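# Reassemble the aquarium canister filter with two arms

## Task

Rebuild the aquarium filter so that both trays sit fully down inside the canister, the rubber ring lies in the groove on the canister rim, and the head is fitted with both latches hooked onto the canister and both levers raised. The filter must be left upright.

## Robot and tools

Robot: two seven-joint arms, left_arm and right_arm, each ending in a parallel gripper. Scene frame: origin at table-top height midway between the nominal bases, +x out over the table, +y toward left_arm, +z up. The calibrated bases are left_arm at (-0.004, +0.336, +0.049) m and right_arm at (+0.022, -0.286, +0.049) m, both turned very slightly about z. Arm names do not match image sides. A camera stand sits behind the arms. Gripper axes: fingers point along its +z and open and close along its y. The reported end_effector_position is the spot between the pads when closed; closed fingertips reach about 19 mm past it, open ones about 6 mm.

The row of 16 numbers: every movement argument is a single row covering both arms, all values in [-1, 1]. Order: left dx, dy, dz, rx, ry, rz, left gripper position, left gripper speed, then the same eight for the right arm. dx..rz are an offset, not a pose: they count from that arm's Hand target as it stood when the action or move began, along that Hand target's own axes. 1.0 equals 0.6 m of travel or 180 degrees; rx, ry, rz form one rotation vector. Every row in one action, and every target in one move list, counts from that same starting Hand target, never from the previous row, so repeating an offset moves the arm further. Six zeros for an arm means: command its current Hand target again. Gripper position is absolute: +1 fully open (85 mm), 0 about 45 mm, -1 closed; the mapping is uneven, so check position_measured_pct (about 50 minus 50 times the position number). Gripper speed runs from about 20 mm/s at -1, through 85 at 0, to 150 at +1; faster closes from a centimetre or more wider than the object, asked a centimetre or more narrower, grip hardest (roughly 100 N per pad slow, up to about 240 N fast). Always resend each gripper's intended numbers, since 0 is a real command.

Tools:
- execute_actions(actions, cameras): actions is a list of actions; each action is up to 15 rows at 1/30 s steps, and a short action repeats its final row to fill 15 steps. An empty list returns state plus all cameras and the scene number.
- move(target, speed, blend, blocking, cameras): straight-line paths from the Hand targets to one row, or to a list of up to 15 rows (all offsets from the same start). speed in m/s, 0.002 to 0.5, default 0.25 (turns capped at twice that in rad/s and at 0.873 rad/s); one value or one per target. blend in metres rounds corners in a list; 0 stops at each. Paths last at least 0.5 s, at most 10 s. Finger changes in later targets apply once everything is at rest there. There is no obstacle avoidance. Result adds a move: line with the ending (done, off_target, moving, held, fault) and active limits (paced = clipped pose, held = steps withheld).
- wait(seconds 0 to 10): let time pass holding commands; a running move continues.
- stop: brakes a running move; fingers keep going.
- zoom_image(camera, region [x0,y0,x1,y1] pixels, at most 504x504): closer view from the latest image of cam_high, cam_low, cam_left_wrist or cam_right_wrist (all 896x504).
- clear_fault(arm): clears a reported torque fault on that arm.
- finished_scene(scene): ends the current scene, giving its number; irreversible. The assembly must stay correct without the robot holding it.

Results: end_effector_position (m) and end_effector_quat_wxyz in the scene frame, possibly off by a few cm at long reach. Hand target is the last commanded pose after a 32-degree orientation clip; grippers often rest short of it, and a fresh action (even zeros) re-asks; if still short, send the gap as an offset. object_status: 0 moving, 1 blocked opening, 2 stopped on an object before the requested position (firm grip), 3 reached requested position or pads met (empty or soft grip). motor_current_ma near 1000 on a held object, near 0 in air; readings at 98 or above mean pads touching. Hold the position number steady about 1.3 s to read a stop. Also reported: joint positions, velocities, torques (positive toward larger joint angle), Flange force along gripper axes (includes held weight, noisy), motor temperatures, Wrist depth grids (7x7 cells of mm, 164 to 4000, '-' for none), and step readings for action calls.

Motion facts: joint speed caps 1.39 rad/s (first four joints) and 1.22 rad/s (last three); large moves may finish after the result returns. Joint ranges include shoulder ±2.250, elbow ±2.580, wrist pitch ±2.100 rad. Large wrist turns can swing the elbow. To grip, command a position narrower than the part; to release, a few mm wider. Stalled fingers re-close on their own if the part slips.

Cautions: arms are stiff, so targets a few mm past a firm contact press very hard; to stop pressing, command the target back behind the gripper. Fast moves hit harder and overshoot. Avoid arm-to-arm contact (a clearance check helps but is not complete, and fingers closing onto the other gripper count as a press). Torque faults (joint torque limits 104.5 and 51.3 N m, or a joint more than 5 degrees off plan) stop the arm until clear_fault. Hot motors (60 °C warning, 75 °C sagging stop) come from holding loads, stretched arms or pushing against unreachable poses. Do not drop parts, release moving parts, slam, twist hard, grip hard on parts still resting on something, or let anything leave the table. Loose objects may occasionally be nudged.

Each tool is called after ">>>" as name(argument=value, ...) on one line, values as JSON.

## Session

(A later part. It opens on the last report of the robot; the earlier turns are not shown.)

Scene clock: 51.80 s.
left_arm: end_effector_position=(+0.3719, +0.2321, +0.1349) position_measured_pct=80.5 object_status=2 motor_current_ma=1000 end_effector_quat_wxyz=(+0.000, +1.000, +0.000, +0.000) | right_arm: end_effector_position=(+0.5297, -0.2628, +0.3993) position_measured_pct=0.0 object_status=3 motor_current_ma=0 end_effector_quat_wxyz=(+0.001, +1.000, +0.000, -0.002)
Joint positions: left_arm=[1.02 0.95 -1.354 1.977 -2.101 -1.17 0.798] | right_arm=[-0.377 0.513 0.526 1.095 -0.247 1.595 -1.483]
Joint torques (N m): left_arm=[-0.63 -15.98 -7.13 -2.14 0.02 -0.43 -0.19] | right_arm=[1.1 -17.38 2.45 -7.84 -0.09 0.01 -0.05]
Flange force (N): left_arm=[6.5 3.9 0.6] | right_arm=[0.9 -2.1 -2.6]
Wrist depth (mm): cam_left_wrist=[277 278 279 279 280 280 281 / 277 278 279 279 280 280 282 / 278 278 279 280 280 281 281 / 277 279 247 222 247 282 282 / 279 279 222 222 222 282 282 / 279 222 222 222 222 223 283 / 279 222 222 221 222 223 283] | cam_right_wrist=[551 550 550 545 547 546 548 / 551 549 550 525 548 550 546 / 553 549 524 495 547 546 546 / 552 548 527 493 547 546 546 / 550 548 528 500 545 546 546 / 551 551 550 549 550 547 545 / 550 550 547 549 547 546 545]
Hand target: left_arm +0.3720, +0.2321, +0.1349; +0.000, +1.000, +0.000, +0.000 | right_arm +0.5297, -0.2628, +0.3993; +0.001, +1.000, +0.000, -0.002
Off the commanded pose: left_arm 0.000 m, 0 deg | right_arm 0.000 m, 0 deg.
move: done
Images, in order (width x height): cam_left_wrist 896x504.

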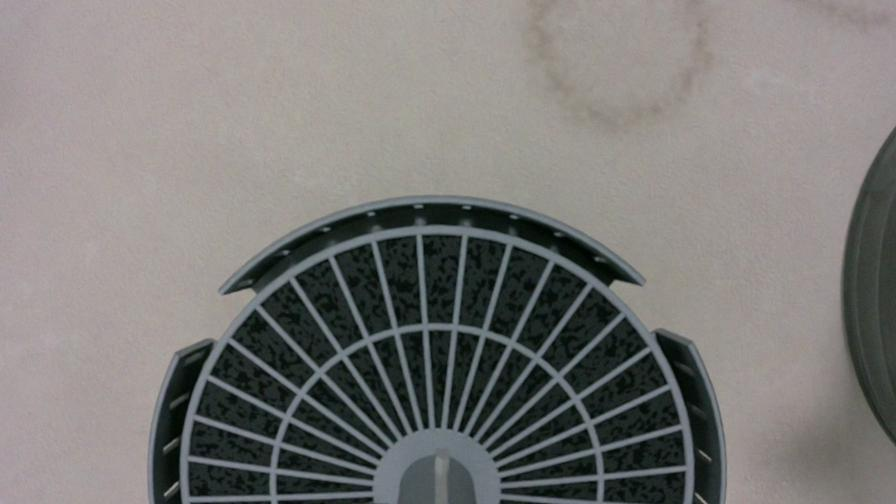

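>>> move(target=[[0,0,-0.225,0,0,0,-0.8,-1,0,0,0,0,0,0,1,1],[0.0807,0.345,-0.225,0,0,-0.0494,-0.8,-1,0,0,0,0,0,0,1,1]], speed=0.15, cameras=["all"])

>>> zoom_image(camera="cam_high", region=[400, 120, 540, 290])

Scene clock: 56.13 s.
left_arm: end_effector_position=(+0.4203, +0.0251, +0.2699) position_measured_pct=80.5 object_status=2 motor_current_ma=1000 end_effector_quat_wxyz=(+0.000, +0.997, +0.077, +0.000) | right_arm: end_effector_position=(+0.5297, -0.2628, +0.3993) position_measured_pct=0.0 object_status=3 motor_current_ma=0 end_effector_quat_wxyz=(+0.001, +1.000, +0.000, -0.002)
Joint positions: left_arm=[1.209 0.973 -1.47 1.307 -2.173 -1.637 1.643] | right_arm=[-0.377 0.513 0.526 1.095 -0.247 1.595 -1.483]
Joint torques (N m): left_arm=[-0.68 -20.84 -7.74 -3.02 -0.02 -0.46 -0.21] | right_arm=[1.16 -17.43 2.42 -7.77 -0.07 0.01 -0.04]
Flange force (N): left_arm=[5.2 7.6 -1.3] | right_arm=[1.3 -2.2 -2.8]
Wrist depth (mm): cam_left_wrist=[411 412 412 412 414 414 397 / 412 412 413 413 415 415 415 / 413 414 413 293 415 415 417 / 414 414 221 222 247 417 418 / 414 414 221 222 222 416 416 / 414 222 222 222 223 223 408 / 415 222 222 221 223 223 388] | cam_right_wrist=[549 550 551 548 546 549 544 / 551 550 551 525 548 548 546 / 549 548 525 494 548 545 547 / 552 549 525 495 544 544 546 / 551 549 526 501 545 548 547 / 552 549 550 549 544 546 544 / 552 550 548 549 548 547 543]
Hand target: left_arm +0.4203, +0.0250, +0.2699; +0.000, +0.997, +0.077, +0.000 | right_arm +0.5297, -0.2628, +0.3993; +0.001, +1.000, +0.000, -0.002
Off the commanded pose: left_arm 0.000 m, 0 deg | right_arm 0.000 m, 0 deg.
move: done

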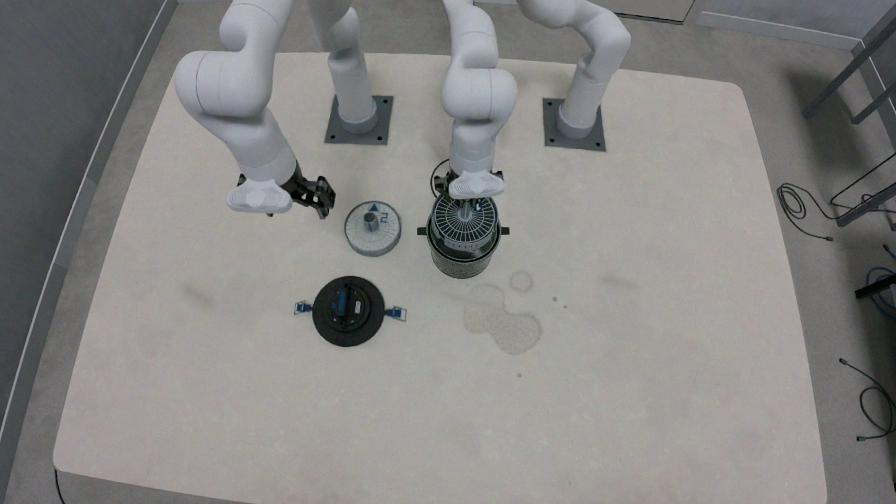

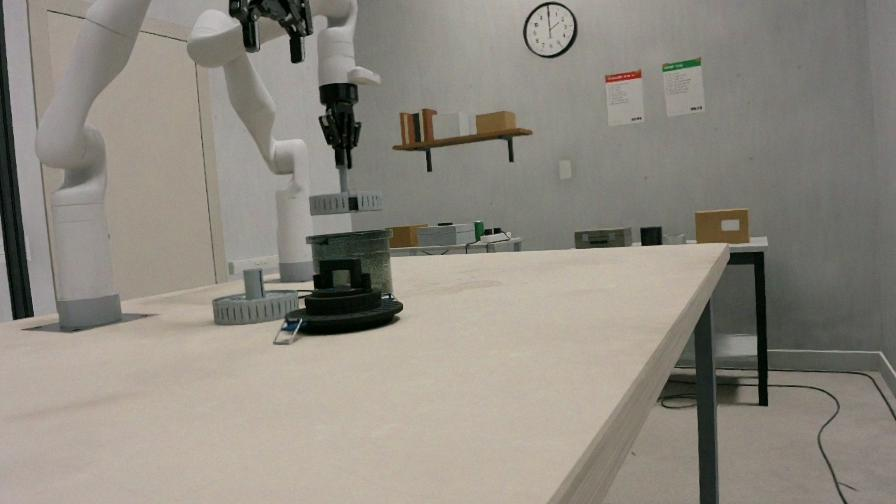

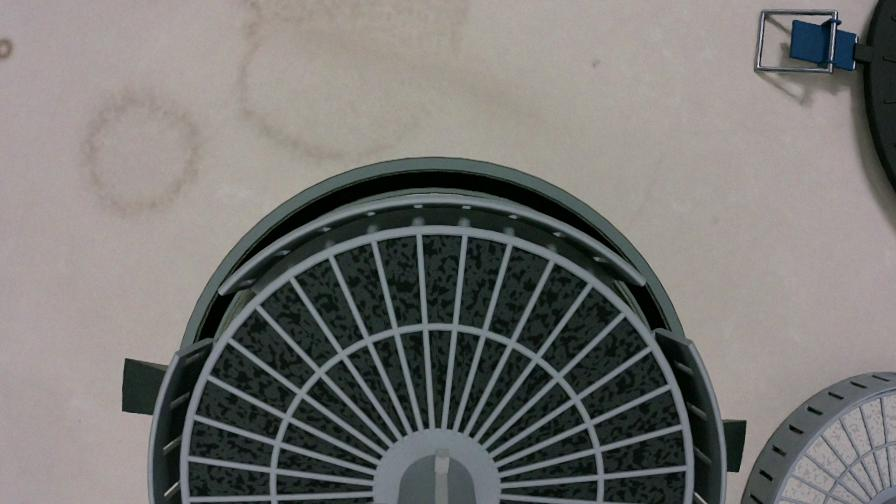

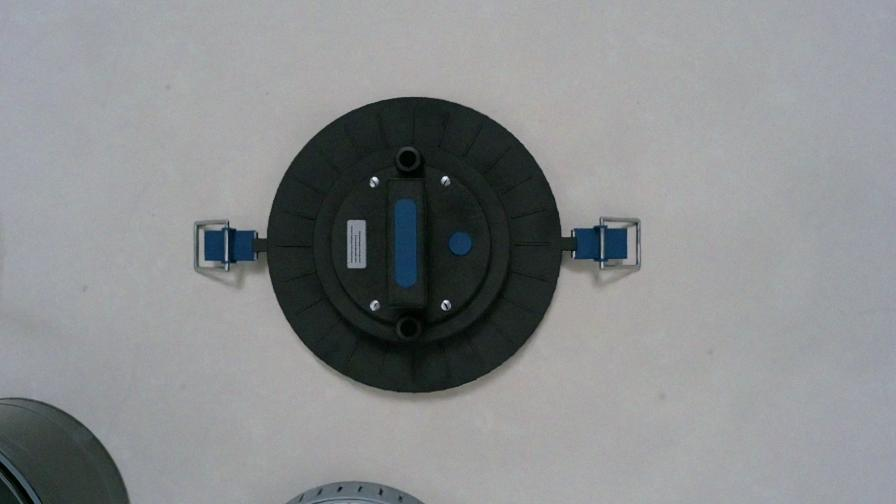

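Scaled by 2.965 from the camera's 896x504 image, which has a finer 1280x720 frame.

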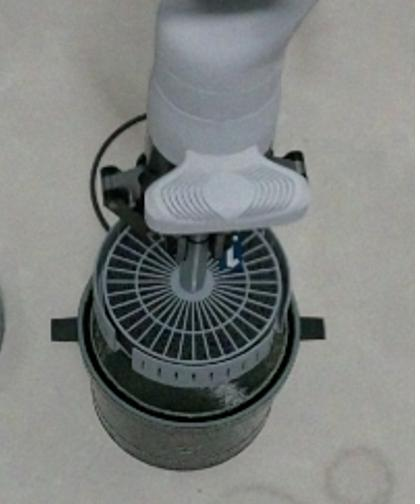

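>>> move(target=[0,0,0.1,0,0,0,-0.8,-1,0,0,0,0,0,0,1,1], speed=0.05, cameras=["cam_left_wrist"])

Scene clock: 59.43 s.
left_arm: end_effector_position=(+0.4203, +0.0250, +0.2099) position_measured_pct=80.5 object_status=2 motor_current_ma=1000 end_effector_quat_wxyz=(+0.000, +0.997, +0.077, +0.000) | right_arm: end_effector_position=(+0.5297, -0.2628, +0.3993) position_measured_pct=0.0 object_status=3 motor_current_ma=0 end_effector_quat_wxyz=(+0.001, +1.000, +0.000, -0.002)
Joint positions: left_arm=[1.219 1.047 -1.429 1.407 -2.11 -1.532 1.592] | right_arm=[-0.377 0.513 0.526 1.095 -0.247 1.595 -1.483]
Joint torques (N m): left_arm=[-0.61 -20.93 -8.19 -2.6 0 -0.44 -0.21] | right_arm=[1.14 -17.47 2.45 -7.84 -0.09 -0.01 -0.05]
Flange force (N): left_arm=[5.0 7.2 -0.3] | right_arm=[1.1 -2.2 -2.6]
Wrist depth (mm): cam_left_wrist=[352 352 352 353 354 355 355 / 352 353 355 355 353 356 356 / 353 353 233 247 234 356 356 / 353 353 221 222 230 355 357 / 355 233 222 222 222 235 357 / 355 222 222 222 222 223 356 / 354 222 221 221 223 223 329] | cam_right_wrist=[551 549 549 548 548 548 545 / 551 551 547 527 548 547 547 / 552 550 526 494 545 545 546 / 552 551 526 495 546 547 545 / 551 549 528 503 547 547 545 / 552 550 549 547 545 548 544 / 549 547 547 548 548 546 545]
Hand target: left_arm +0.4203, +0.0250, +0.2099; +0.000, +0.997, +0.077, +0.000 | right_arm +0.5297, -0.2628, +0.3993; +0.001, +1.000, +0.000, -0.002
Off the commanded pose: left_arm 0.000 m, 0 deg | right_arm 0.000 m, 0 deg.
move: done
Images, in order (width x height): cam_left_wrist 896x504.

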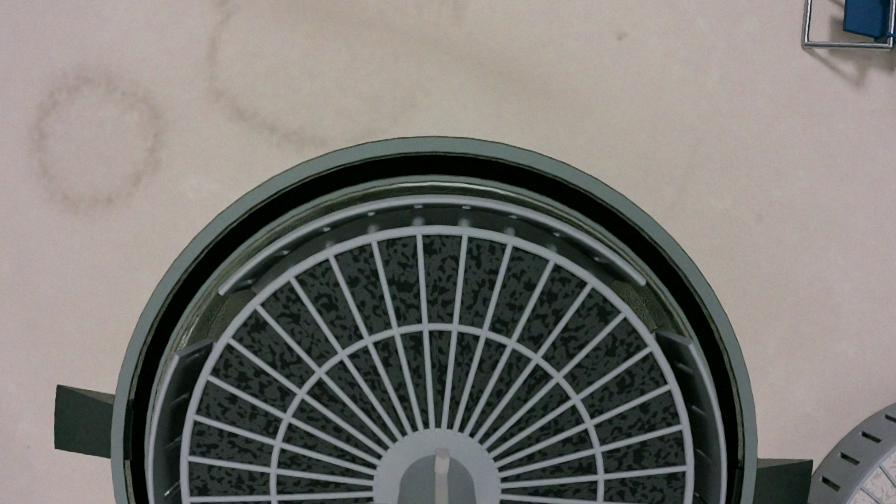

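>>> move(target=[0,0,0.1167,0,0,0,-0.8,-1,0,0,0,0,0,0,1,1], speed=0.04, cameras=["cam_left_wrist"])

Scene clock: 62.73 s.
left_arm: end_effector_position=(+0.4203, +0.0251, +0.1399) position_measured_pct=80.5 object_status=2 motor_current_ma=1000 end_effector_quat_wxyz=(+0.000, +0.997, +0.077, +0.000) | right_arm: end_effector_position=(+0.5297, -0.2628, +0.3993) position_measured_pct=0.0 object_status=3 motor_current_ma=0 end_effector_quat_wxyz=(+0.001, +1.000, +0.000, -0.002)
Joint positions: left_arm=[1.217 1.141 -1.366 1.488 -2.021 -1.421 1.538] | right_arm=[-0.377 0.513 0.526 1.095 -0.247 1.595 -1.483]
Joint torques (N m): left_arm=[-0.57 -21.43 -8.55 -1.84 0.01 -0.44 -0.16] | right_arm=[1.09 -17.49 2.46 -7.75 -0.11 0.01 -0.04]
Flange force (N): left_arm=[5.1 7.1 1.1] | right_arm=[1.6 -2.1 -2.9]
Wrist depth (mm): cam_left_wrist=[282 283 283 284 284 283 285 / 282 283 283 284 284 285 285 / 283 - - 247 - 285 285 / 283 284 221 222 222 286 287 / 284 267 222 222 222 286 287 / 284 222 222 222 222 223 287 / 284 222 221 221 222 223 288] | cam_right_wrist=[552 552 549 548 548 545 549 / 552 549 548 528 548 549 545 / 553 548 528 494 548 547 546 / 551 548 526 494 546 545 546 / 552 548 529 501 546 547 544 / 551 549 547 548 546 546 546 / 549 550 549 549 548 547 546]
Hand target: left_arm +0.4203, +0.0251, +0.1399; +0.000, +0.997, +0.077, +0.000 | right_arm +0.5297, -0.2628, +0.3993; +0.001, +1.000, +0.000, -0.002
Off the commanded pose: left_arm 0.000 m, 0 deg | right_arm 0.000 m, 0 deg.
move: done
Images, in order (width x height): cam_left_wrist 896x504.

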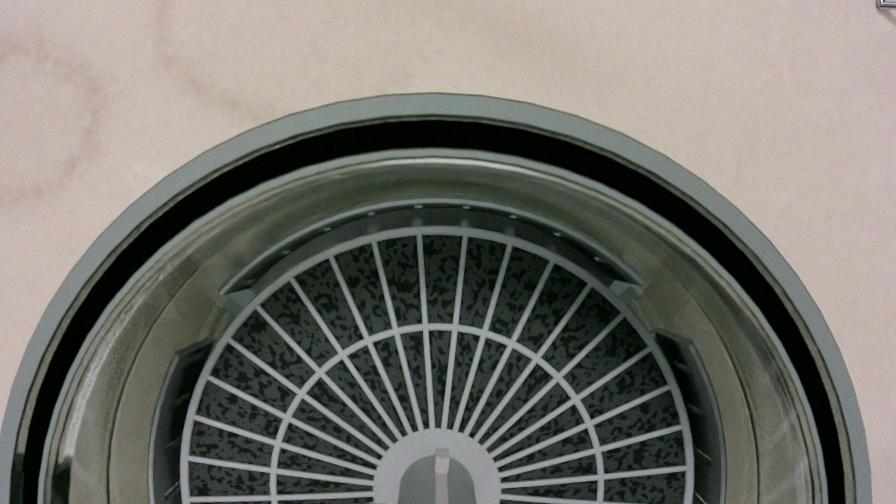

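>>> move(target=[0,0,0.0467,0,0,0,-0.8,-1,0,0,0,0,0,0,1,1], speed=0.03, cameras=["cam_left_wrist"])

Scene clock: 64.97 s.
left_arm: end_effector_position=(+0.4203, +0.0250, +0.1119) position_measured_pct=80.5 object_status=2 motor_current_ma=1000 end_effector_quat_wxyz=(+0.000, +0.997, +0.077, +0.000) | right_arm: end_effector_position=(+0.5297, -0.2628, +0.3993) position_measured_pct=0.0 object_status=3 motor_current_ma=0 end_effector_quat_wxyz=(+0.001, +1.000, +0.000, -0.002)
Joint positions: left_arm=[1.213 1.181 -1.338 1.51 -1.982 -1.38 1.519] | right_arm=[-0.377 0.513 0.526 1.095 -0.247 1.595 -1.483]
Joint torques (N m): left_arm=[-0.57 -21.61 -8.7 -1.5 0.04 -0.46 -0.17] | right_arm=[1.12 -17.52 2.42 -7.82 -0.08 0.02 -0.05]
Flange force (N): left_arm=[5.1 7.1 1.6] | right_arm=[1.3 -2.1 -2.6]
Wrist depth (mm): cam_left_wrist=[254 254 255 256 256 256 257 / 255 255 - 255 256 257 257 / 255 - - 256 - - 257 / 255 - 222 222 222 - 258 / 256 256 222 222 222 239 258 / 256 222 222 222 222 223 259 / 257 222 221 221 223 223 259] | cam_right_wrist=[551 548 548 548 548 546 545 / 552 548 550 529 545 546 544 / 552 549 530 493 546 545 546 / 550 550 525 496 544 545 547 / 551 551 530 502 548 543 545 / 548 548 548 546 550 546 545 / 516 549 548 548 547 548 545]
Hand target: left_arm +0.4203, +0.0250, +0.1119; +0.000, +0.997, +0.077, +0.000 | right_arm +0.5297, -0.2628, +0.3993; +0.001, +1.000, +0.000, -0.002
Off the commanded pose: left_arm 0.000 m, 0 deg | right_arm 0.000 m, 0 deg.
move: done
Images, in order (width x height): cam_left_wrist 896x504.

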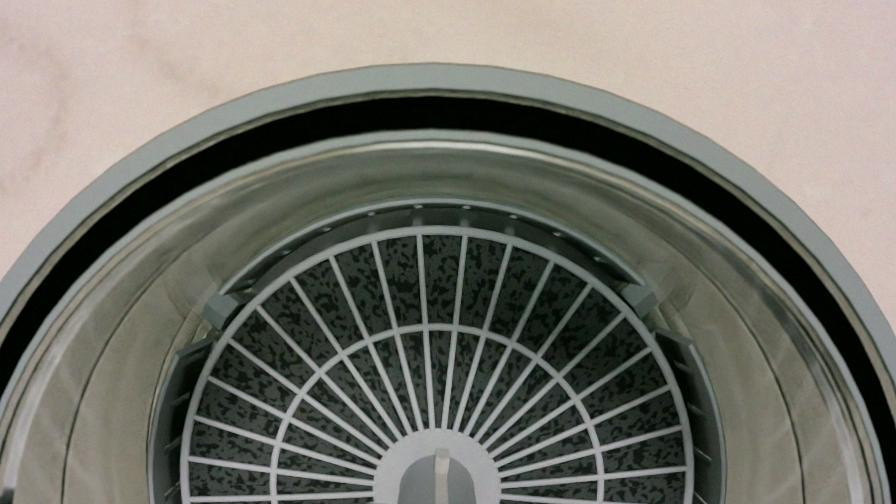

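>>> move(target=[0,0,0.0067,0,0,0,-0.8,-1,0,0,0,0,0,0,1,1], speed=0.02)

>>> move(target=[0,0,0.0033,0,0,0,-0.8,-1,0,0,0,0,0,0,1,1], speed=0.02)

Scene clock: 66.33 s.
left_arm: end_effector_position=(+0.4203, +0.0250, +0.1080) position_measured_pct=80.5 object_status=2 motor_current_ma=1000 end_effector_quat_wxyz=(+0.000, +0.997, +0.077, +0.000) | right_arm: end_effector_position=(+0.5297, -0.2628, +0.3993) position_measured_pct=0.0 object_status=3 motor_current_ma=0 end_effector_quat_wxyz=(+0.001, +1.000, +0.000, -0.002)
Joint positions: left_arm=[1.212 1.186 -1.334 1.513 -1.977 -1.375 1.516] | right_arm=[-0.377 0.513 0.526 1.095 -0.247 1.595 -1.483]
Joint torques (N m): left_arm=[-1.73 -5.91 0.26 0.66 1.58 1.76 -0.21] | right_arm=[1.11 -17.5 2.45 -7.79 -0.08 0.02 -0.05]
Flange force (N): left_arm=[-2.1 3.1 -37.2] | right_arm=[1.4 -2.1 -2.7]
Wrist depth (mm): cam_left_wrist=[252 252 253 253 254 254 255 / 252 252 - 254 255 254 255 / 253 - - 254 - - 255 / 253 254 221 221 222 255 256 / 253 253 221 221 222 255 256 / 254 222 222 222 223 223 256 / 254 221 222 221 222 224 257] | cam_right_wrist=[552 551 550 548 546 548 545 / 549 551 549 526 549 546 547 / 551 549 528 494 548 548 545 / 552 552 525 495 546 547 545 / 553 549 527 501 548 548 544 / 551 549 547 548 545 546 544 / 518 550 548 546 545 548 545]
Hand target: left_arm +0.4203, +0.0250, +0.1079; +0.000, +0.997, +0.077, +0.000 | right_arm +0.5297, -0.2628, +0.3993; +0.001, +1.000, +0.000, -0.002
Off the commanded pose: left_arm 0.000 m, 0 deg | right_arm 0.000 m, 0 deg.
move: done

Scene clock: 67.03 s.
left_arm: end_effector_position=(+0.4203, +0.0250, +0.1060) position_measured_pct=80.5 object_status=2 motor_current_ma=1000 end_effector_quat_wxyz=(+0.000, +0.997, +0.077, +0.000) | right_arm: end_effector_position=(+0.5297, -0.2628, +0.3993) position_measured_pct=0.0 object_status=3 motor_current_ma=0 end_effector_quat_wxyz=(+0.001, +1.000, +0.000, -0.002)
Joint positions: left_arm=[1.212 1.189 -1.332 1.514 -1.974 -1.372 1.515] | right_arm=[-0.377 0.513 0.526 1.095 -0.247 1.595 -1.483]
Joint torques (N m): left_arm=[-3 14.79 11.9 2.15 4.53 5.65 -0.14] | right_arm=[1.11 -17.5 2.47 -7.82 -0.09 -0.01 -0.07]
Flange force (N): left_arm=[-13.7 -5.3 -89.9] | right_arm=[1.3 -2.1 -2.7]
Wrist depth (mm): cam_left_wrist=[251 252 253 253 253 255 255 / 251 252 253 254 254 255 255 / 252 - - 254 - - 256 / 252 253 221 221 222 255 256 / 252 254 221 221 222 255 256 / 253 221 221 222 222 222 257 / 254 221 221 221 222 223 257] | cam_right_wrist=[552 551 548 549 548 548 545 / 552 552 549 526 548 545 545 / 551 549 526 494 547 546 547 / 552 549 525 494 548 544 547 / 550 548 529 503 545 547 546 / 552 548 549 548 548 546 547 / 518 550 550 547 545 547 546]
Hand target: left_arm +0.4203, +0.0250, +0.1059; +0.000, +0.997, +0.077, +0.000 | right_arm +0.5297, -0.2628, +0.3993; +0.001, +1.000, +0.000, -0.002
Off the commanded pose: left_arm 0.000 m, 0 deg | right_arm 0.000 m, 0 deg.
move: done

>>> move(target=[0,0,-0.0045,0,0,0,-0.8,-1,0,0,0,0,0,0,1,1], speed=0.02)

>>> move(target=[0,0,0,0,0,0,-0.2,-1,0,0,0,0,0,0,1,1], speed=0.02)

>>> move(target=[0,0,-0.4,0,0,0,-0.2,-1,0,0,0,0,0,0,1,1], speed=0.1, cameras=["cam_left_wrist"])

Scene clock: 68.60 s.
left_arm: end_effector_position=(+0.4202, +0.0251, +0.1084) position_measured_pct=80.5 object_status=2 motor_current_ma=1000 end_effector_quat_wxyz=(+0.000, +0.997, +0.077, +0.000) | right_arm: end_effector_position=(+0.5297, -0.2628, +0.3993) position_measured_pct=0.0 object_status=3 motor_current_ma=0 end_effector_quat_wxyz=(+0.001, +1.000, +0.000, -0.002)
Joint positions: left_arm=[1.212 1.185 -1.335 1.512 -1.978 -1.375 1.517] | right_arm=[-0.377 0.513 0.526 1.095 -0.247 1.595 -1.483]
Joint torques (N m): left_arm=[-1.42 -9.68 -2.02 3.07 -1.2 -0.87 -0.19] | right_arm=[1.15 -17.49 2.45 -7.82 -0.1 0.01 -0.05]
Flange force (N): left_arm=[6.4 10.8 -23.2] | right_arm=[1.2 -2.2 -2.6]
Wrist depth (mm): cam_left_wrist=[252 252 253 253 253 254 255 / 252 252 - 253 254 255 255 / 252 - - 254 - - 255 / 253 254 221 221 222 255 256 / 253 253 221 222 222 255 256 / 253 221 222 222 222 222 257 / 254 221 222 221 222 223 258] | cam_right_wrist=[551 550 548 551 550 548 545 / 550 549 551 525 547 548 547 / 551 550 527 495 548 547 547 / 552 551 528 495 545 546 547 / 552 549 526 503 546 547 546 / 551 548 549 545 548 547 547 / 516 549 548 547 544 547 545]
Hand target: left_arm +0.4203, +0.0250, +0.1086; +0.000, +0.997, +0.077, +0.000 | right_arm +0.5297, -0.2628, +0.3993; +0.001, +1.000, +0.000, -0.002
Off the commanded pose: left_arm 0.000 m, 0 deg | right_arm 0.000 m, 0 deg.
move: done

Scene clock: 69.77 s.
left_arm: end_effector_position=(+0.4203, +0.0250, +0.1086) position_measured_pct=60.2 object_status=0 motor_current_ma=0 end_effector_quat_wxyz=(+0.000, +0.997, +0.077, +0.000) | right_arm: end_effector_position=(+0.5297, -0.2628, +0.3993) position_measured_pct=0.0 object_status=3 motor_current_ma=0 end_effector_quat_wxyz=(+0.001, +1.000, +0.000, -0.002)
Joint positions: left_arm=[1.212 1.185 -1.335 1.512 -1.978 -1.376 1.517] | right_arm=[-0.377 0.513 0.526 1.095 -0.247 1.595 -1.483]
Joint torques (N m): left_arm=[-0.61 -21.04 -8.33 -1.35 -0.05 -0.42 -0.19] | right_arm=[1.11 -17.49 2.44 -7.82 -0.09 0 -0.02]
Flange force (N): left_arm=[4.8 7.0 0.4] | right_arm=[1.3 -2.2 -2.7]
Wrist depth (mm): cam_left_wrist=[251 251 252 252 253 253 253 / 251 251 252 253 253 253 254 / 252 - - 253 - - 254 / 252 252 221 221 221 254 254 / 252 253 220 220 221 254 255 / 253 220 221 221 221 222 256 / 253 221 221 220 221 222 256] | cam_right_wrist=[551 552 550 548 548 548 548 / 553 550 549 528 548 546 546 / 551 550 528 494 548 547 546 / 552 552 524 494 545 546 545 / 551 550 527 502 547 547 544 / 550 550 549 547 547 547 544 / 517 550 548 548 545 546 544]
Hand target: left_arm +0.4203, +0.0250, +0.1086; +0.000, +0.997, +0.077, +0.000 | right_arm +0.5297, -0.2628, +0.3993; +0.001, +1.000, +0.000, -0.002
Off the commanded pose: left_arm 0.000 m, 0 deg | right_arm 0.000 m, 0 deg.
move: done

Scene clock: 72.53 s.
left_arm: end_effector_position=(+0.4204, +0.0251, +0.3486) position_measured_pct=60.2 object_status=3 motor_current_ma=0 end_effector_quat_wxyz=(+0.000, +0.997, +0.077, +0.000) | right_arm: end_effector_position=(+0.5297, -0.2628, +0.3993) position_measured_pct=0.0 object_status=3 motor_current_ma=0 end_effector_quat_wxyz=(+0.001, +1.000, +0.000, -0.002)
Joint positions: left_arm=[1.167 0.886 -1.497 1.127 -2.228 -1.793 1.721] | right_arm=[-0.377 0.513 0.526 1.095 -0.247 1.595 -1.483]
Joint torques (N m): left_arm=[-0.6 -20.18 -6.66 -3.13 0.02 -0.44 -0.19] | right_arm=[1.12 -17.45 2.42 -7.85 -0.12 0.02 -0.06]
Flange force (N): left_arm=[5.7 7.7 -4.1] | right_arm=[1.0 -2.1 -2.5]
Wrist depth (mm): cam_left_wrist=[489 490 492 491 492 494 473 / 489 493 492 492 495 495 474 / 490 490 492 493 493 496 476 / 492 493 459 461 486 494 494 / 492 493 462 461 462 496 496 / 492 495 462 461 463 483 468 / 494 494 494 464 496 490 468] | cam_right_wrist=[550 548 552 550 547 548 545 / 553 551 548 526 546 546 545 / 550 548 525 494 547 547 544 / 549 549 525 495 544 544 544 / 551 552 526 501 546 548 543 / 551 549 548 547 548 547 545 / 520 550 550 547 547 547 546]
Hand target: left_arm +0.4204, +0.0250, +0.3486; +0.000, +0.997, +0.077, +0.000 | right_arm +0.5297, -0.2628, +0.3993; +0.001, +1.000, +0.000, -0.002
Off the commanded pose: left_arm 0.000 m, 0 deg | right_arm 0.000 m, 0 deg.
move: done
Images, in order (width x height): cam_left_wrist 896x504.

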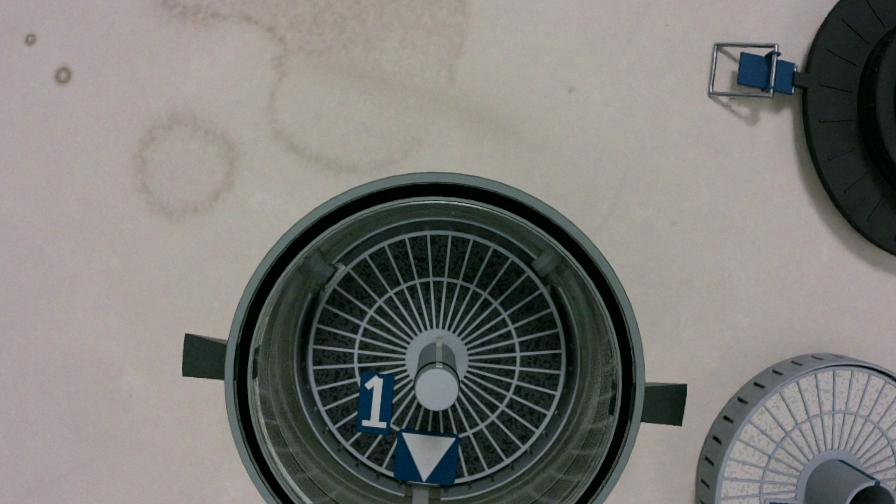

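>>> move(target=[[-0.052,-0.641,-0.083,0,0,0.0494,0,1,-0.05,-0.08,0,0,0,0,1,1],[-0.052,-0.641,-0.083,0,0,0.0494,0,1,-0.283,-0.48,0.0667,0,0,0,1,1]], blend=0.02, cameras=["cam_right_wrist","cam_high"])

>>> zoom_image(camera="cam_right_wrist", region=[190, 0, 694, 504])

Scene clock: 76.80 s.
left_arm: end_effector_position=(+0.3303, +0.4002, +0.3984) position_measured_pct=49.8 object_status=3 motor_current_ma=0 end_effector_quat_wxyz=(+0.000, +1.000, +0.000, +0.000) | right_arm: end_effector_position=(+0.3601, +0.0252, +0.3592) position_measured_pct=0.0 object_status=3 motor_current_ma=0 end_effector_quat_wxyz=(+0.001, +1.000, +0.000, -0.002)
Joint positions: left_arm=[0.896 0.439 -1.666 1.615 -2.705 -1.571 0.796] | right_arm=[-1.075 0.384 0.413 1.396 -0.154 1.397 -2.23]
Joint torques (N m): left_arm=[-0.54 -8.81 -4.26 -5.79 0.02 -0.4 -0.15] | right_arm=[1.23 -15.3 1.8 -7.87 -0.08 0 0]
Flange force (N): left_arm=[5.9 0.7 -5.3] | right_arm=[-0.8 -2.7 -2.6]
Wrist depth (mm): cam_left_wrist=[538 541 539 543 545 543 548 / 538 541 543 545 544 547 546 / 541 540 544 543 545 547 549 / 539 543 543 544 546 544 548 / 544 544 543 545 547 549 547 / 543 543 546 547 546 546 550 / 544 545 546 547 548 548 550] | cam_right_wrist=[511 510 510 509 507 507 483 / 512 508 510 474 508 505 506 / 510 508 490 475 473 507 507 / 510 510 476 474 474 506 474 / 509 510 496 473 475 507 473 / 509 511 509 493 507 506 473 / 510 511 509 508 507 506 506]
Hand target: left_arm +0.3303, +0.4002, +0.3984; +0.000, +1.000, +0.000, +0.000 | right_arm +0.3601, +0.0252, +0.3592; +0.001, +1.000, +0.000, -0.002
Off the commanded pose: left_arm 0.000 m, 0 deg | right_arm 0.000 m, 0 deg.
move: done
Images, in order (width x height): cam_high 896x504, cam_right_wrist 896x504.

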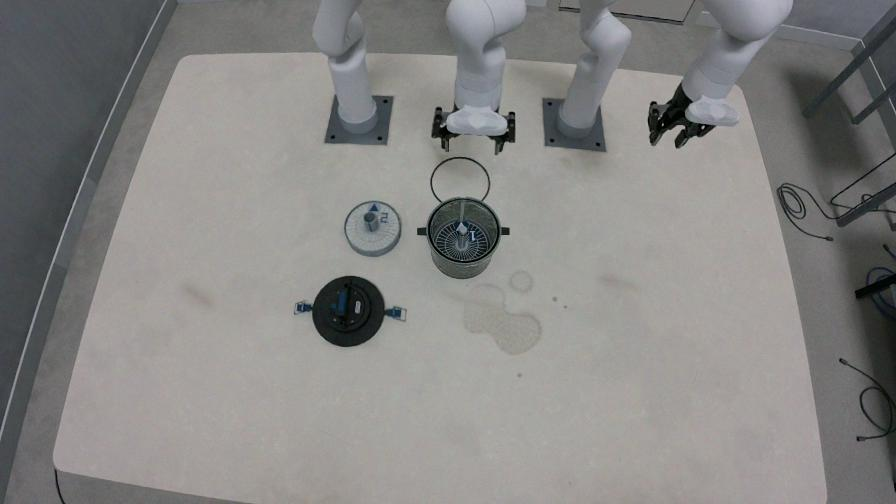

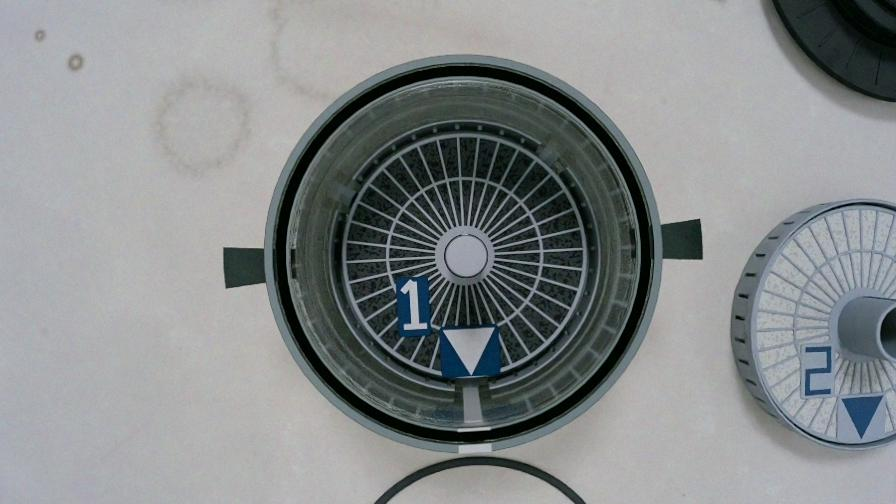

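Scaled by 1.000.

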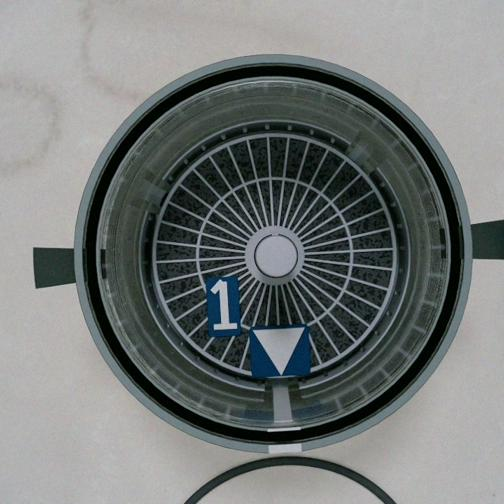

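>>> move(target=[0,0,0,0,0,0,0,1,0.031,0.378,0.182,0,0,0,1,1], cameras=["cam_right_wrist"])

Scene clock: 79.23 s.
left_arm: end_effector_position=(+0.3303, +0.4002, +0.3984) position_measured_pct=49.8 object_status=3 motor_current_ma=0 end_effector_quat_wxyz=(+0.000, +1.000, +0.000, +0.000) | right_arm: end_effector_position=(+0.3781, -0.2018, +0.2505) position_measured_pct=0.0 object_status=3 motor_current_ma=0 end_effector_quat_wxyz=(+0.001, +1.000, +0.000, -0.002)
Joint positions: left_arm=[0.896 0.439 -1.666 1.615 -2.705 -1.571 0.796] | right_arm=[-0.711 0.283 0.512 1.932 -0.165 0.972 -1.69]
Joint torques (N m): left_arm=[-0.6 -8.88 -4.31 -5.79 0 -0.4 -0.19] | right_arm=[1.16 -11.48 1.57 -6.35 -0.07 0.01 -0.04]
Flange force (N): left_arm=[5.9 1.0 -5.2] | right_arm=[0.6 -3.0 -2.9]
Wrist depth (mm): cam_left_wrist=[537 538 543 543 544 544 546 / 538 539 541 543 544 545 546 / 540 539 543 544 545 548 549 / 539 543 544 544 546 550 548 / 540 543 544 545 547 547 548 / 543 543 545 545 547 547 551 / 542 543 544 547 546 549 551] | cam_right_wrist=[402 401 400 376 376 399 398 / 400 402 400 400 398 398 397 / 400 401 400 399 398 398 398 / 368 399 400 369 398 397 397 / 285 401 369 368 368 398 397 / 399 400 368 366 367 397 398 / 400 400 368 367 366 398 398]
Hand target: left_arm +0.3303, +0.4002, +0.3984; +0.000, +1.000, +0.000, +0.000 | right_arm +0.3781, -0.2018, +0.2505; +0.001, +1.000, +0.000, -0.002
Off the commanded pose: left_arm 0.000 m, 0 deg | right_arm 0.000 m, 0 deg.
move: done
Images, in order (width x height): cam_right_wrist 896x504.

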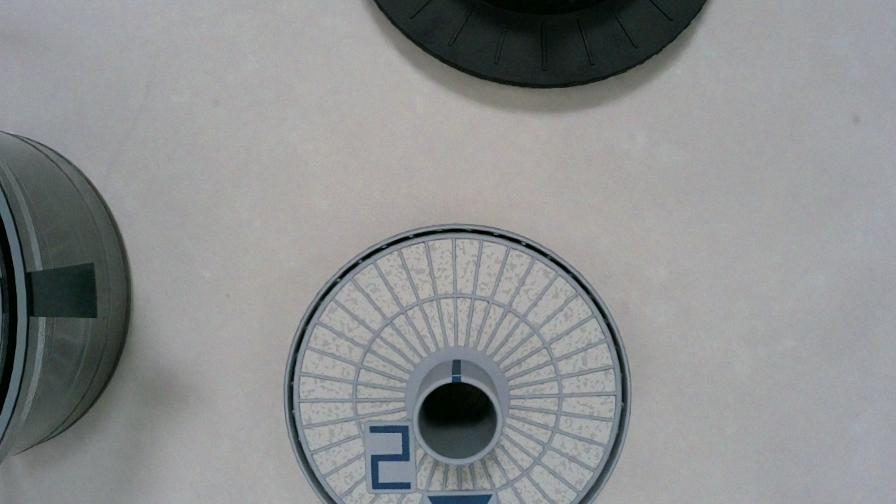

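>>> move(target=[0,0,0,0,0,0,0,1,0,0,0.2975,0,0,0,1,1], speed=0.12)

>>> move(target=[0,0,0,0,0,0,0,1,0,0,0,0,0,0,-0.55,-1], cameras=["cam_low"])

>>> move(target=[0,0,0,0,0,0,0,1,0,0,-0.05,0,0,0,-0.55,-1], speed=0.08, cameras=["cam_right_wrist","cam_low"])

Scene clock: 82.37 s.
left_arm: end_effector_position=(+0.3303, +0.4002, +0.3984) position_measured_pct=49.8 object_status=3 motor_current_ma=0 end_effector_quat_wxyz=(+0.000, +1.000, +0.000, +0.000) | right_arm: end_effector_position=(+0.3775, -0.2022, +0.0720) position_measured_pct=0.0 object_status=3 motor_current_ma=0 end_effector_quat_wxyz=(+0.001, +1.000, +0.000, -0.002)
Joint positions: left_arm=[0.896 0.439 -1.666 1.615 -2.705 -1.571 0.796] | right_arm=[-0.514 0.651 0.291 2.136 -0.441 0.415 -1.44]
Joint torques (N m): left_arm=[-0.61 -8.82 -4.19 -5.8 -0.01 -0.4 -0.16] | right_arm=[1.16 -14.81 1.91 -2.16 -0.09 0 -0.06]
Flange force (N): left_arm=[5.4 1.1 -5.2] | right_arm=[2.4 -3.8 -2.6]
Wrist depth (mm): cam_left_wrist=[539 540 542 542 543 545 547 / 540 541 540 545 544 546 550 / 539 540 543 545 547 548 548 / 538 541 545 545 548 546 550 / 543 542 541 548 546 548 550 / 542 543 544 545 550 548 549 / 541 543 545 547 547 548 550] | cam_right_wrist=[221 220 220 220 220 219 219 / 221 221 220 220 220 219 219 / 221 221 220 220 220 219 219 / 221 220 189 189 189 219 219 / 221 189 190 189 189 188 219 / 221 189 189 189 189 188 219 / 221 190 189 188 188 188 218]
Hand target: left_arm +0.3303, +0.4002, +0.3984; +0.000, +1.000, +0.000, +0.000 | right_arm +0.3775, -0.2022, +0.0719; +0.001, +1.000, +0.000, -0.002
Off the commanded pose: left_arm 0.000 m, 0 deg | right_arm 0.000 m, 0 deg.
move: done

Scene clock: 85.70 s.
left_arm: end_effector_position=(+0.3303, +0.4002, +0.3984) position_measured_pct=49.8 object_status=3 motor_current_ma=0 end_effector_quat_wxyz=(+0.000, +1.000, +0.000, +0.000) | right_arm: end_effector_position=(+0.3775, -0.2022, +0.0720) position_measured_pct=64.9 object_status=0 motor_current_ma=1000 end_effector_quat_wxyz=(+0.001, +1.000, +0.000, -0.002)
Joint positions: left_arm=[0.896 0.439 -1.666 1.615 -2.705 -1.571 0.796] | right_arm=[-0.514 0.651 0.291 2.136 -0.441 0.415 -1.44]
Joint torques (N m): left_arm=[-0.58 -8.87 -4.24 -5.8 0.08 -0.46 -0.21] | right_arm=[0.82 -9.1 0.73 -1.74 -0.41 -0.67 -0.15]
Flange force (N): left_arm=[5.5 1.0 -5.1] | right_arm=[-0.1 -1.9 -20.7]
Wrist depth (mm): cam_left_wrist=[542 540 541 541 545 546 547 / 538 539 543 545 544 545 548 / 539 541 544 543 546 546 548 / 538 542 542 543 548 548 547 / 540 542 543 545 547 548 551 / 541 543 544 544 547 551 548 / 540 544 548 545 547 550 549] | cam_right_wrist=[221 221 220 220 220 219 219 / 221 220 221 220 220 219 219 / 221 220 221 220 220 219 219 / 221 221 190 189 189 219 219 / 221 190 190 189 189 189 219 / 221 190 189 188 189 189 219 / 221 189 189 188 188 188 219]
Hand target: left_arm +0.3303, +0.4002, +0.3984; +0.000, +1.000, +0.000, +0.000 | right_arm +0.3775, -0.2022, +0.0720; +0.001, +1.000, +0.000, -0.002
Off the commanded pose: left_arm 0.000 m, 0 deg | right_arm 0.000 m, 0 deg.
move: done
Images, in order (width x height): cam_low 896x504.

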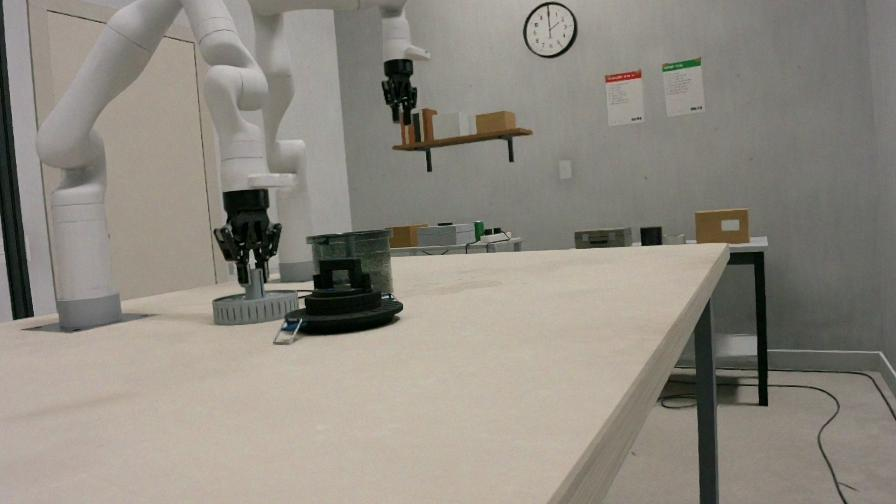

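Scene clock: 86.47 s.
left_arm: end_effector_position=(+0.3303, +0.4002, +0.3984) position_measured_pct=49.8 object_status=3 motor_current_ma=0 end_effector_quat_wxyz=(+0.000, +1.000, +0.000, +0.000) | right_arm: end_effector_position=(+0.3776, -0.2021, +0.1019) position_measured_pct=64.9 object_status=2 motor_current_ma=1000 end_effector_quat_wxyz=(+0.001, +1.000, +0.000, -0.002)
Joint positions: left_arm=[0.896 0.439 -1.666 1.615 -2.705 -1.571 0.796] | right_arm=[-0.56 0.58 0.352 2.12 -0.396 0.507 -1.479]
Joint torques (N m): left_arm=[-0.56 -8.81 -4.18 -5.81 0.02 -0.42 -0.21] | right_arm=[1.11 -14.51 2.07 -3.15 -0.12 0 -0.03]
Flange force (N): left_arm=[5.4 1.0 -5.3] | right_arm=[1.8 -3.5 -1.8]
Wrist depth (mm): cam_left_wrist=[540 541 542 543 543 545 547 / 539 541 542 543 543 546 549 / 540 542 543 546 543 548 548 / 543 541 543 544 545 548 548 / 543 540 543 544 548 546 550 / 542 543 545 545 548 548 548 / 543 543 546 546 547 550 551] | cam_right_wrist=[252 250 250 250 250 249 248 / 251 251 250 250 249 249 249 / 251 251 250 249 250 249 248 / 251 250 189 189 189 249 249 / 251 190 190 189 189 189 248 / 250 190 189 188 189 188 248 / 251 190 189 188 189 189 248]
Hand target: left_arm +0.3303, +0.4002, +0.3984; +0.000, +1.000, +0.000, +0.000 | right_arm +0.3776, -0.2021, +0.1020; +0.001, +1.000, +0.000, -0.002
Off the commanded pose: left_arm 0.000 m, 0 deg | right_arm 0.000 m, 0 deg.
move: done
Images, in order (width x height): cam_low 896x504, cam_right_wrist 896x504.

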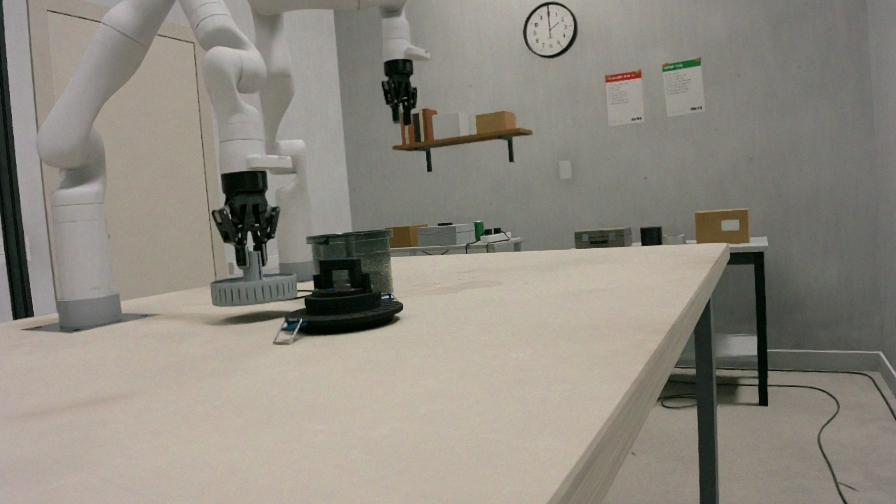

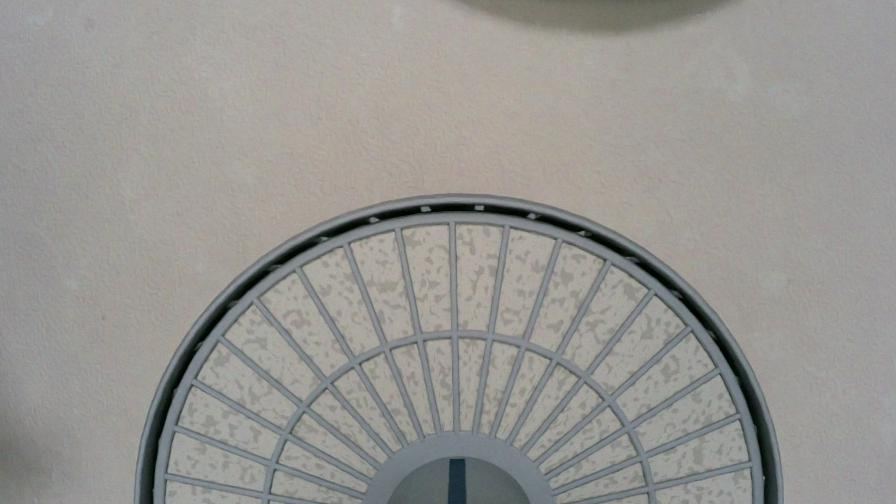

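>>> move(target=[[0,0,0,0,0,0,0,1,0,0,-0.2467,0,0,0,-0.55,-1],[0,0,0,0,0,0,0,1,0.069,-0.3732,-0.2467,0,0,-0.011,-0.55,-1],[0,0,0,0,0,0,0,1,0.069,-0.3732,-0.20,0,0,-0.011,-0.55,-1]], speed=0.15, cameras=["cam_right_wrist"])

Scene clock: 92.17 s.
left_arm: end_effector_position=(+0.3303, +0.4002, +0.3984) position_measured_pct=49.8 object_status=3 motor_current_ma=0 end_effector_quat_wxyz=(+0.000, +1.000, +0.000, +0.000) | right_arm: end_effector_position=(+0.4196, +0.0220, +0.2214) position_measured_pct=64.9 object_status=2 motor_current_ma=1000 end_effector_quat_wxyz=(+0.001, +1.000, +0.017, -0.002)
Joint positions: left_arm=[0.896 0.439 -1.666 1.615 -2.705 -1.571 0.796] | right_arm=[-0.962 0.606 0.409 1.517 -0.26 1.076 -2.027]
Joint torques (N m): left_arm=[-0.61 -8.85 -4.3 -5.84 0.04 -0.43 -0.17] | right_arm=[1.1 -18.7 2.68 -7.03 -0.04 0.04 -0.06]
Flange force (N): left_arm=[5.6 0.9 -5.0] | right_arm=[0.4 -2.8 -0.9]
Wrist depth (mm): cam_left_wrist=[538 539 541 543 544 545 548 / 540 540 544 543 544 546 548 / 539 542 542 544 545 548 550 / 538 542 542 546 545 548 548 / 540 543 542 543 547 548 549 / 542 542 546 546 549 548 551 / 543 542 545 547 548 548 548] | cam_right_wrist=[371 371 370 369 370 369 368 / 371 370 371 369 369 369 368 / 371 371 369 370 368 368 367 / 372 372 189 189 189 368 368 / 371 190 189 189 189 189 369 / 371 190 189 188 189 188 368 / 371 190 189 188 189 188 369]
Hand target: left_arm +0.3303, +0.4002, +0.3984; +0.000, +1.000, +0.000, +0.000 | right_arm +0.4196, +0.0220, +0.2213; +0.001, +1.000, +0.017, -0.002
Off the commanded pose: left_arm 0.000 m, 0 deg | right_arm 0.000 m, 0 deg.
move: done
Images, in order (width x height): cam_right_wrist 896x504.

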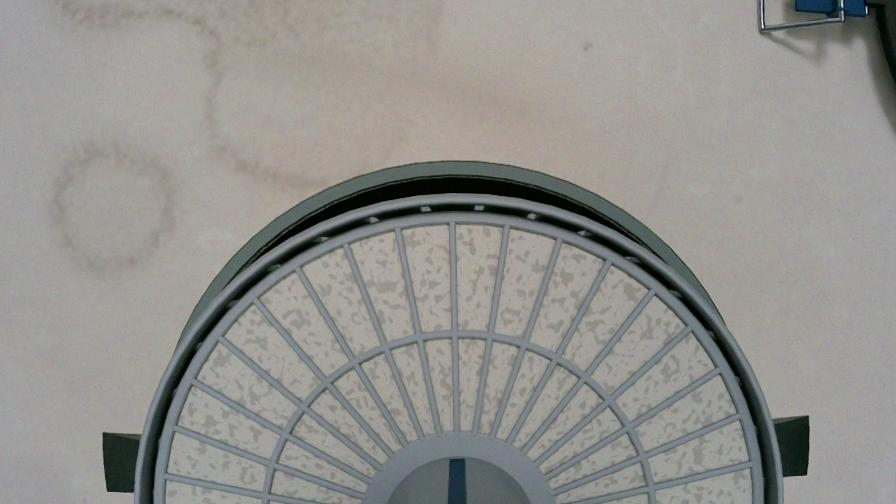

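>>> move(target=[0,0,0,0,0,0,0,1,0,0,0.0833,0,0,0,-0.55,-1], speed=0.04, cameras=["cam_right_wrist"])

Scene clock: 94.83 s.
left_arm: end_effector_position=(+0.3303, +0.4002, +0.3984) position_measured_pct=49.8 object_status=3 motor_current_ma=0 end_effector_quat_wxyz=(+0.000, +1.000, +0.000, +0.000) | right_arm: end_effector_position=(+0.4195, +0.0220, +0.1716) position_measured_pct=64.9 object_status=2 motor_current_ma=1000 end_effector_quat_wxyz=(+0.001, +1.000, +0.017, -0.002)
Joint positions: left_arm=[0.896 0.439 -1.666 1.615 -2.705 -1.571 0.796] | right_arm=[-0.947 0.67 0.384 1.583 -0.29 0.949 -2.002]
Joint torques (N m): left_arm=[-0.61 -8.89 -4.29 -5.86 0.03 -0.39 -0.17] | right_arm=[-2.33 44.95 -11.77 29.61 -2.75 1.15 -0.41]
Flange force (N): left_arm=[5.6 1.0 -5.0] | right_arm=[14.7 -4.0 -137.2]
Wrist depth (mm): cam_left_wrist=[539 543 541 544 544 544 546 / 541 540 541 543 547 549 549 / 539 542 542 545 546 546 548 / 541 542 543 546 545 546 546 / 541 545 543 544 546 549 548 / 542 542 546 546 546 549 551 / 542 545 546 547 550 550 549] | cam_right_wrist=[328 328 326 326 325 324 323 / 328 327 326 325 325 323 322 / 327 327 325 324 324 324 323 / 327 326 180 180 180 324 322 / 327 179 179 179 178 177 322 / 327 177 177 176 176 175 322 / 326 175 175 174 173 173 321]
Hand target: left_arm +0.3303, +0.4002, +0.3984; +0.000, +1.000, +0.000, +0.000 | right_arm +0.4195, +0.0219, +0.1713; +0.001, +1.000, +0.017, -0.002
Off the commanded pose: left_arm 0.000 m, 0 deg | right_arm 0.000 m, 0 deg.
move: done
Images, in order (width x height): cam_right_wrist 896x504.

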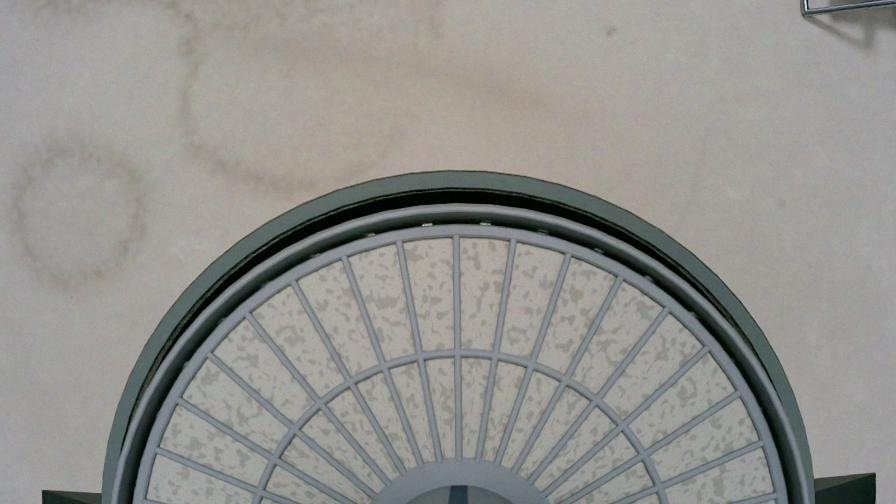

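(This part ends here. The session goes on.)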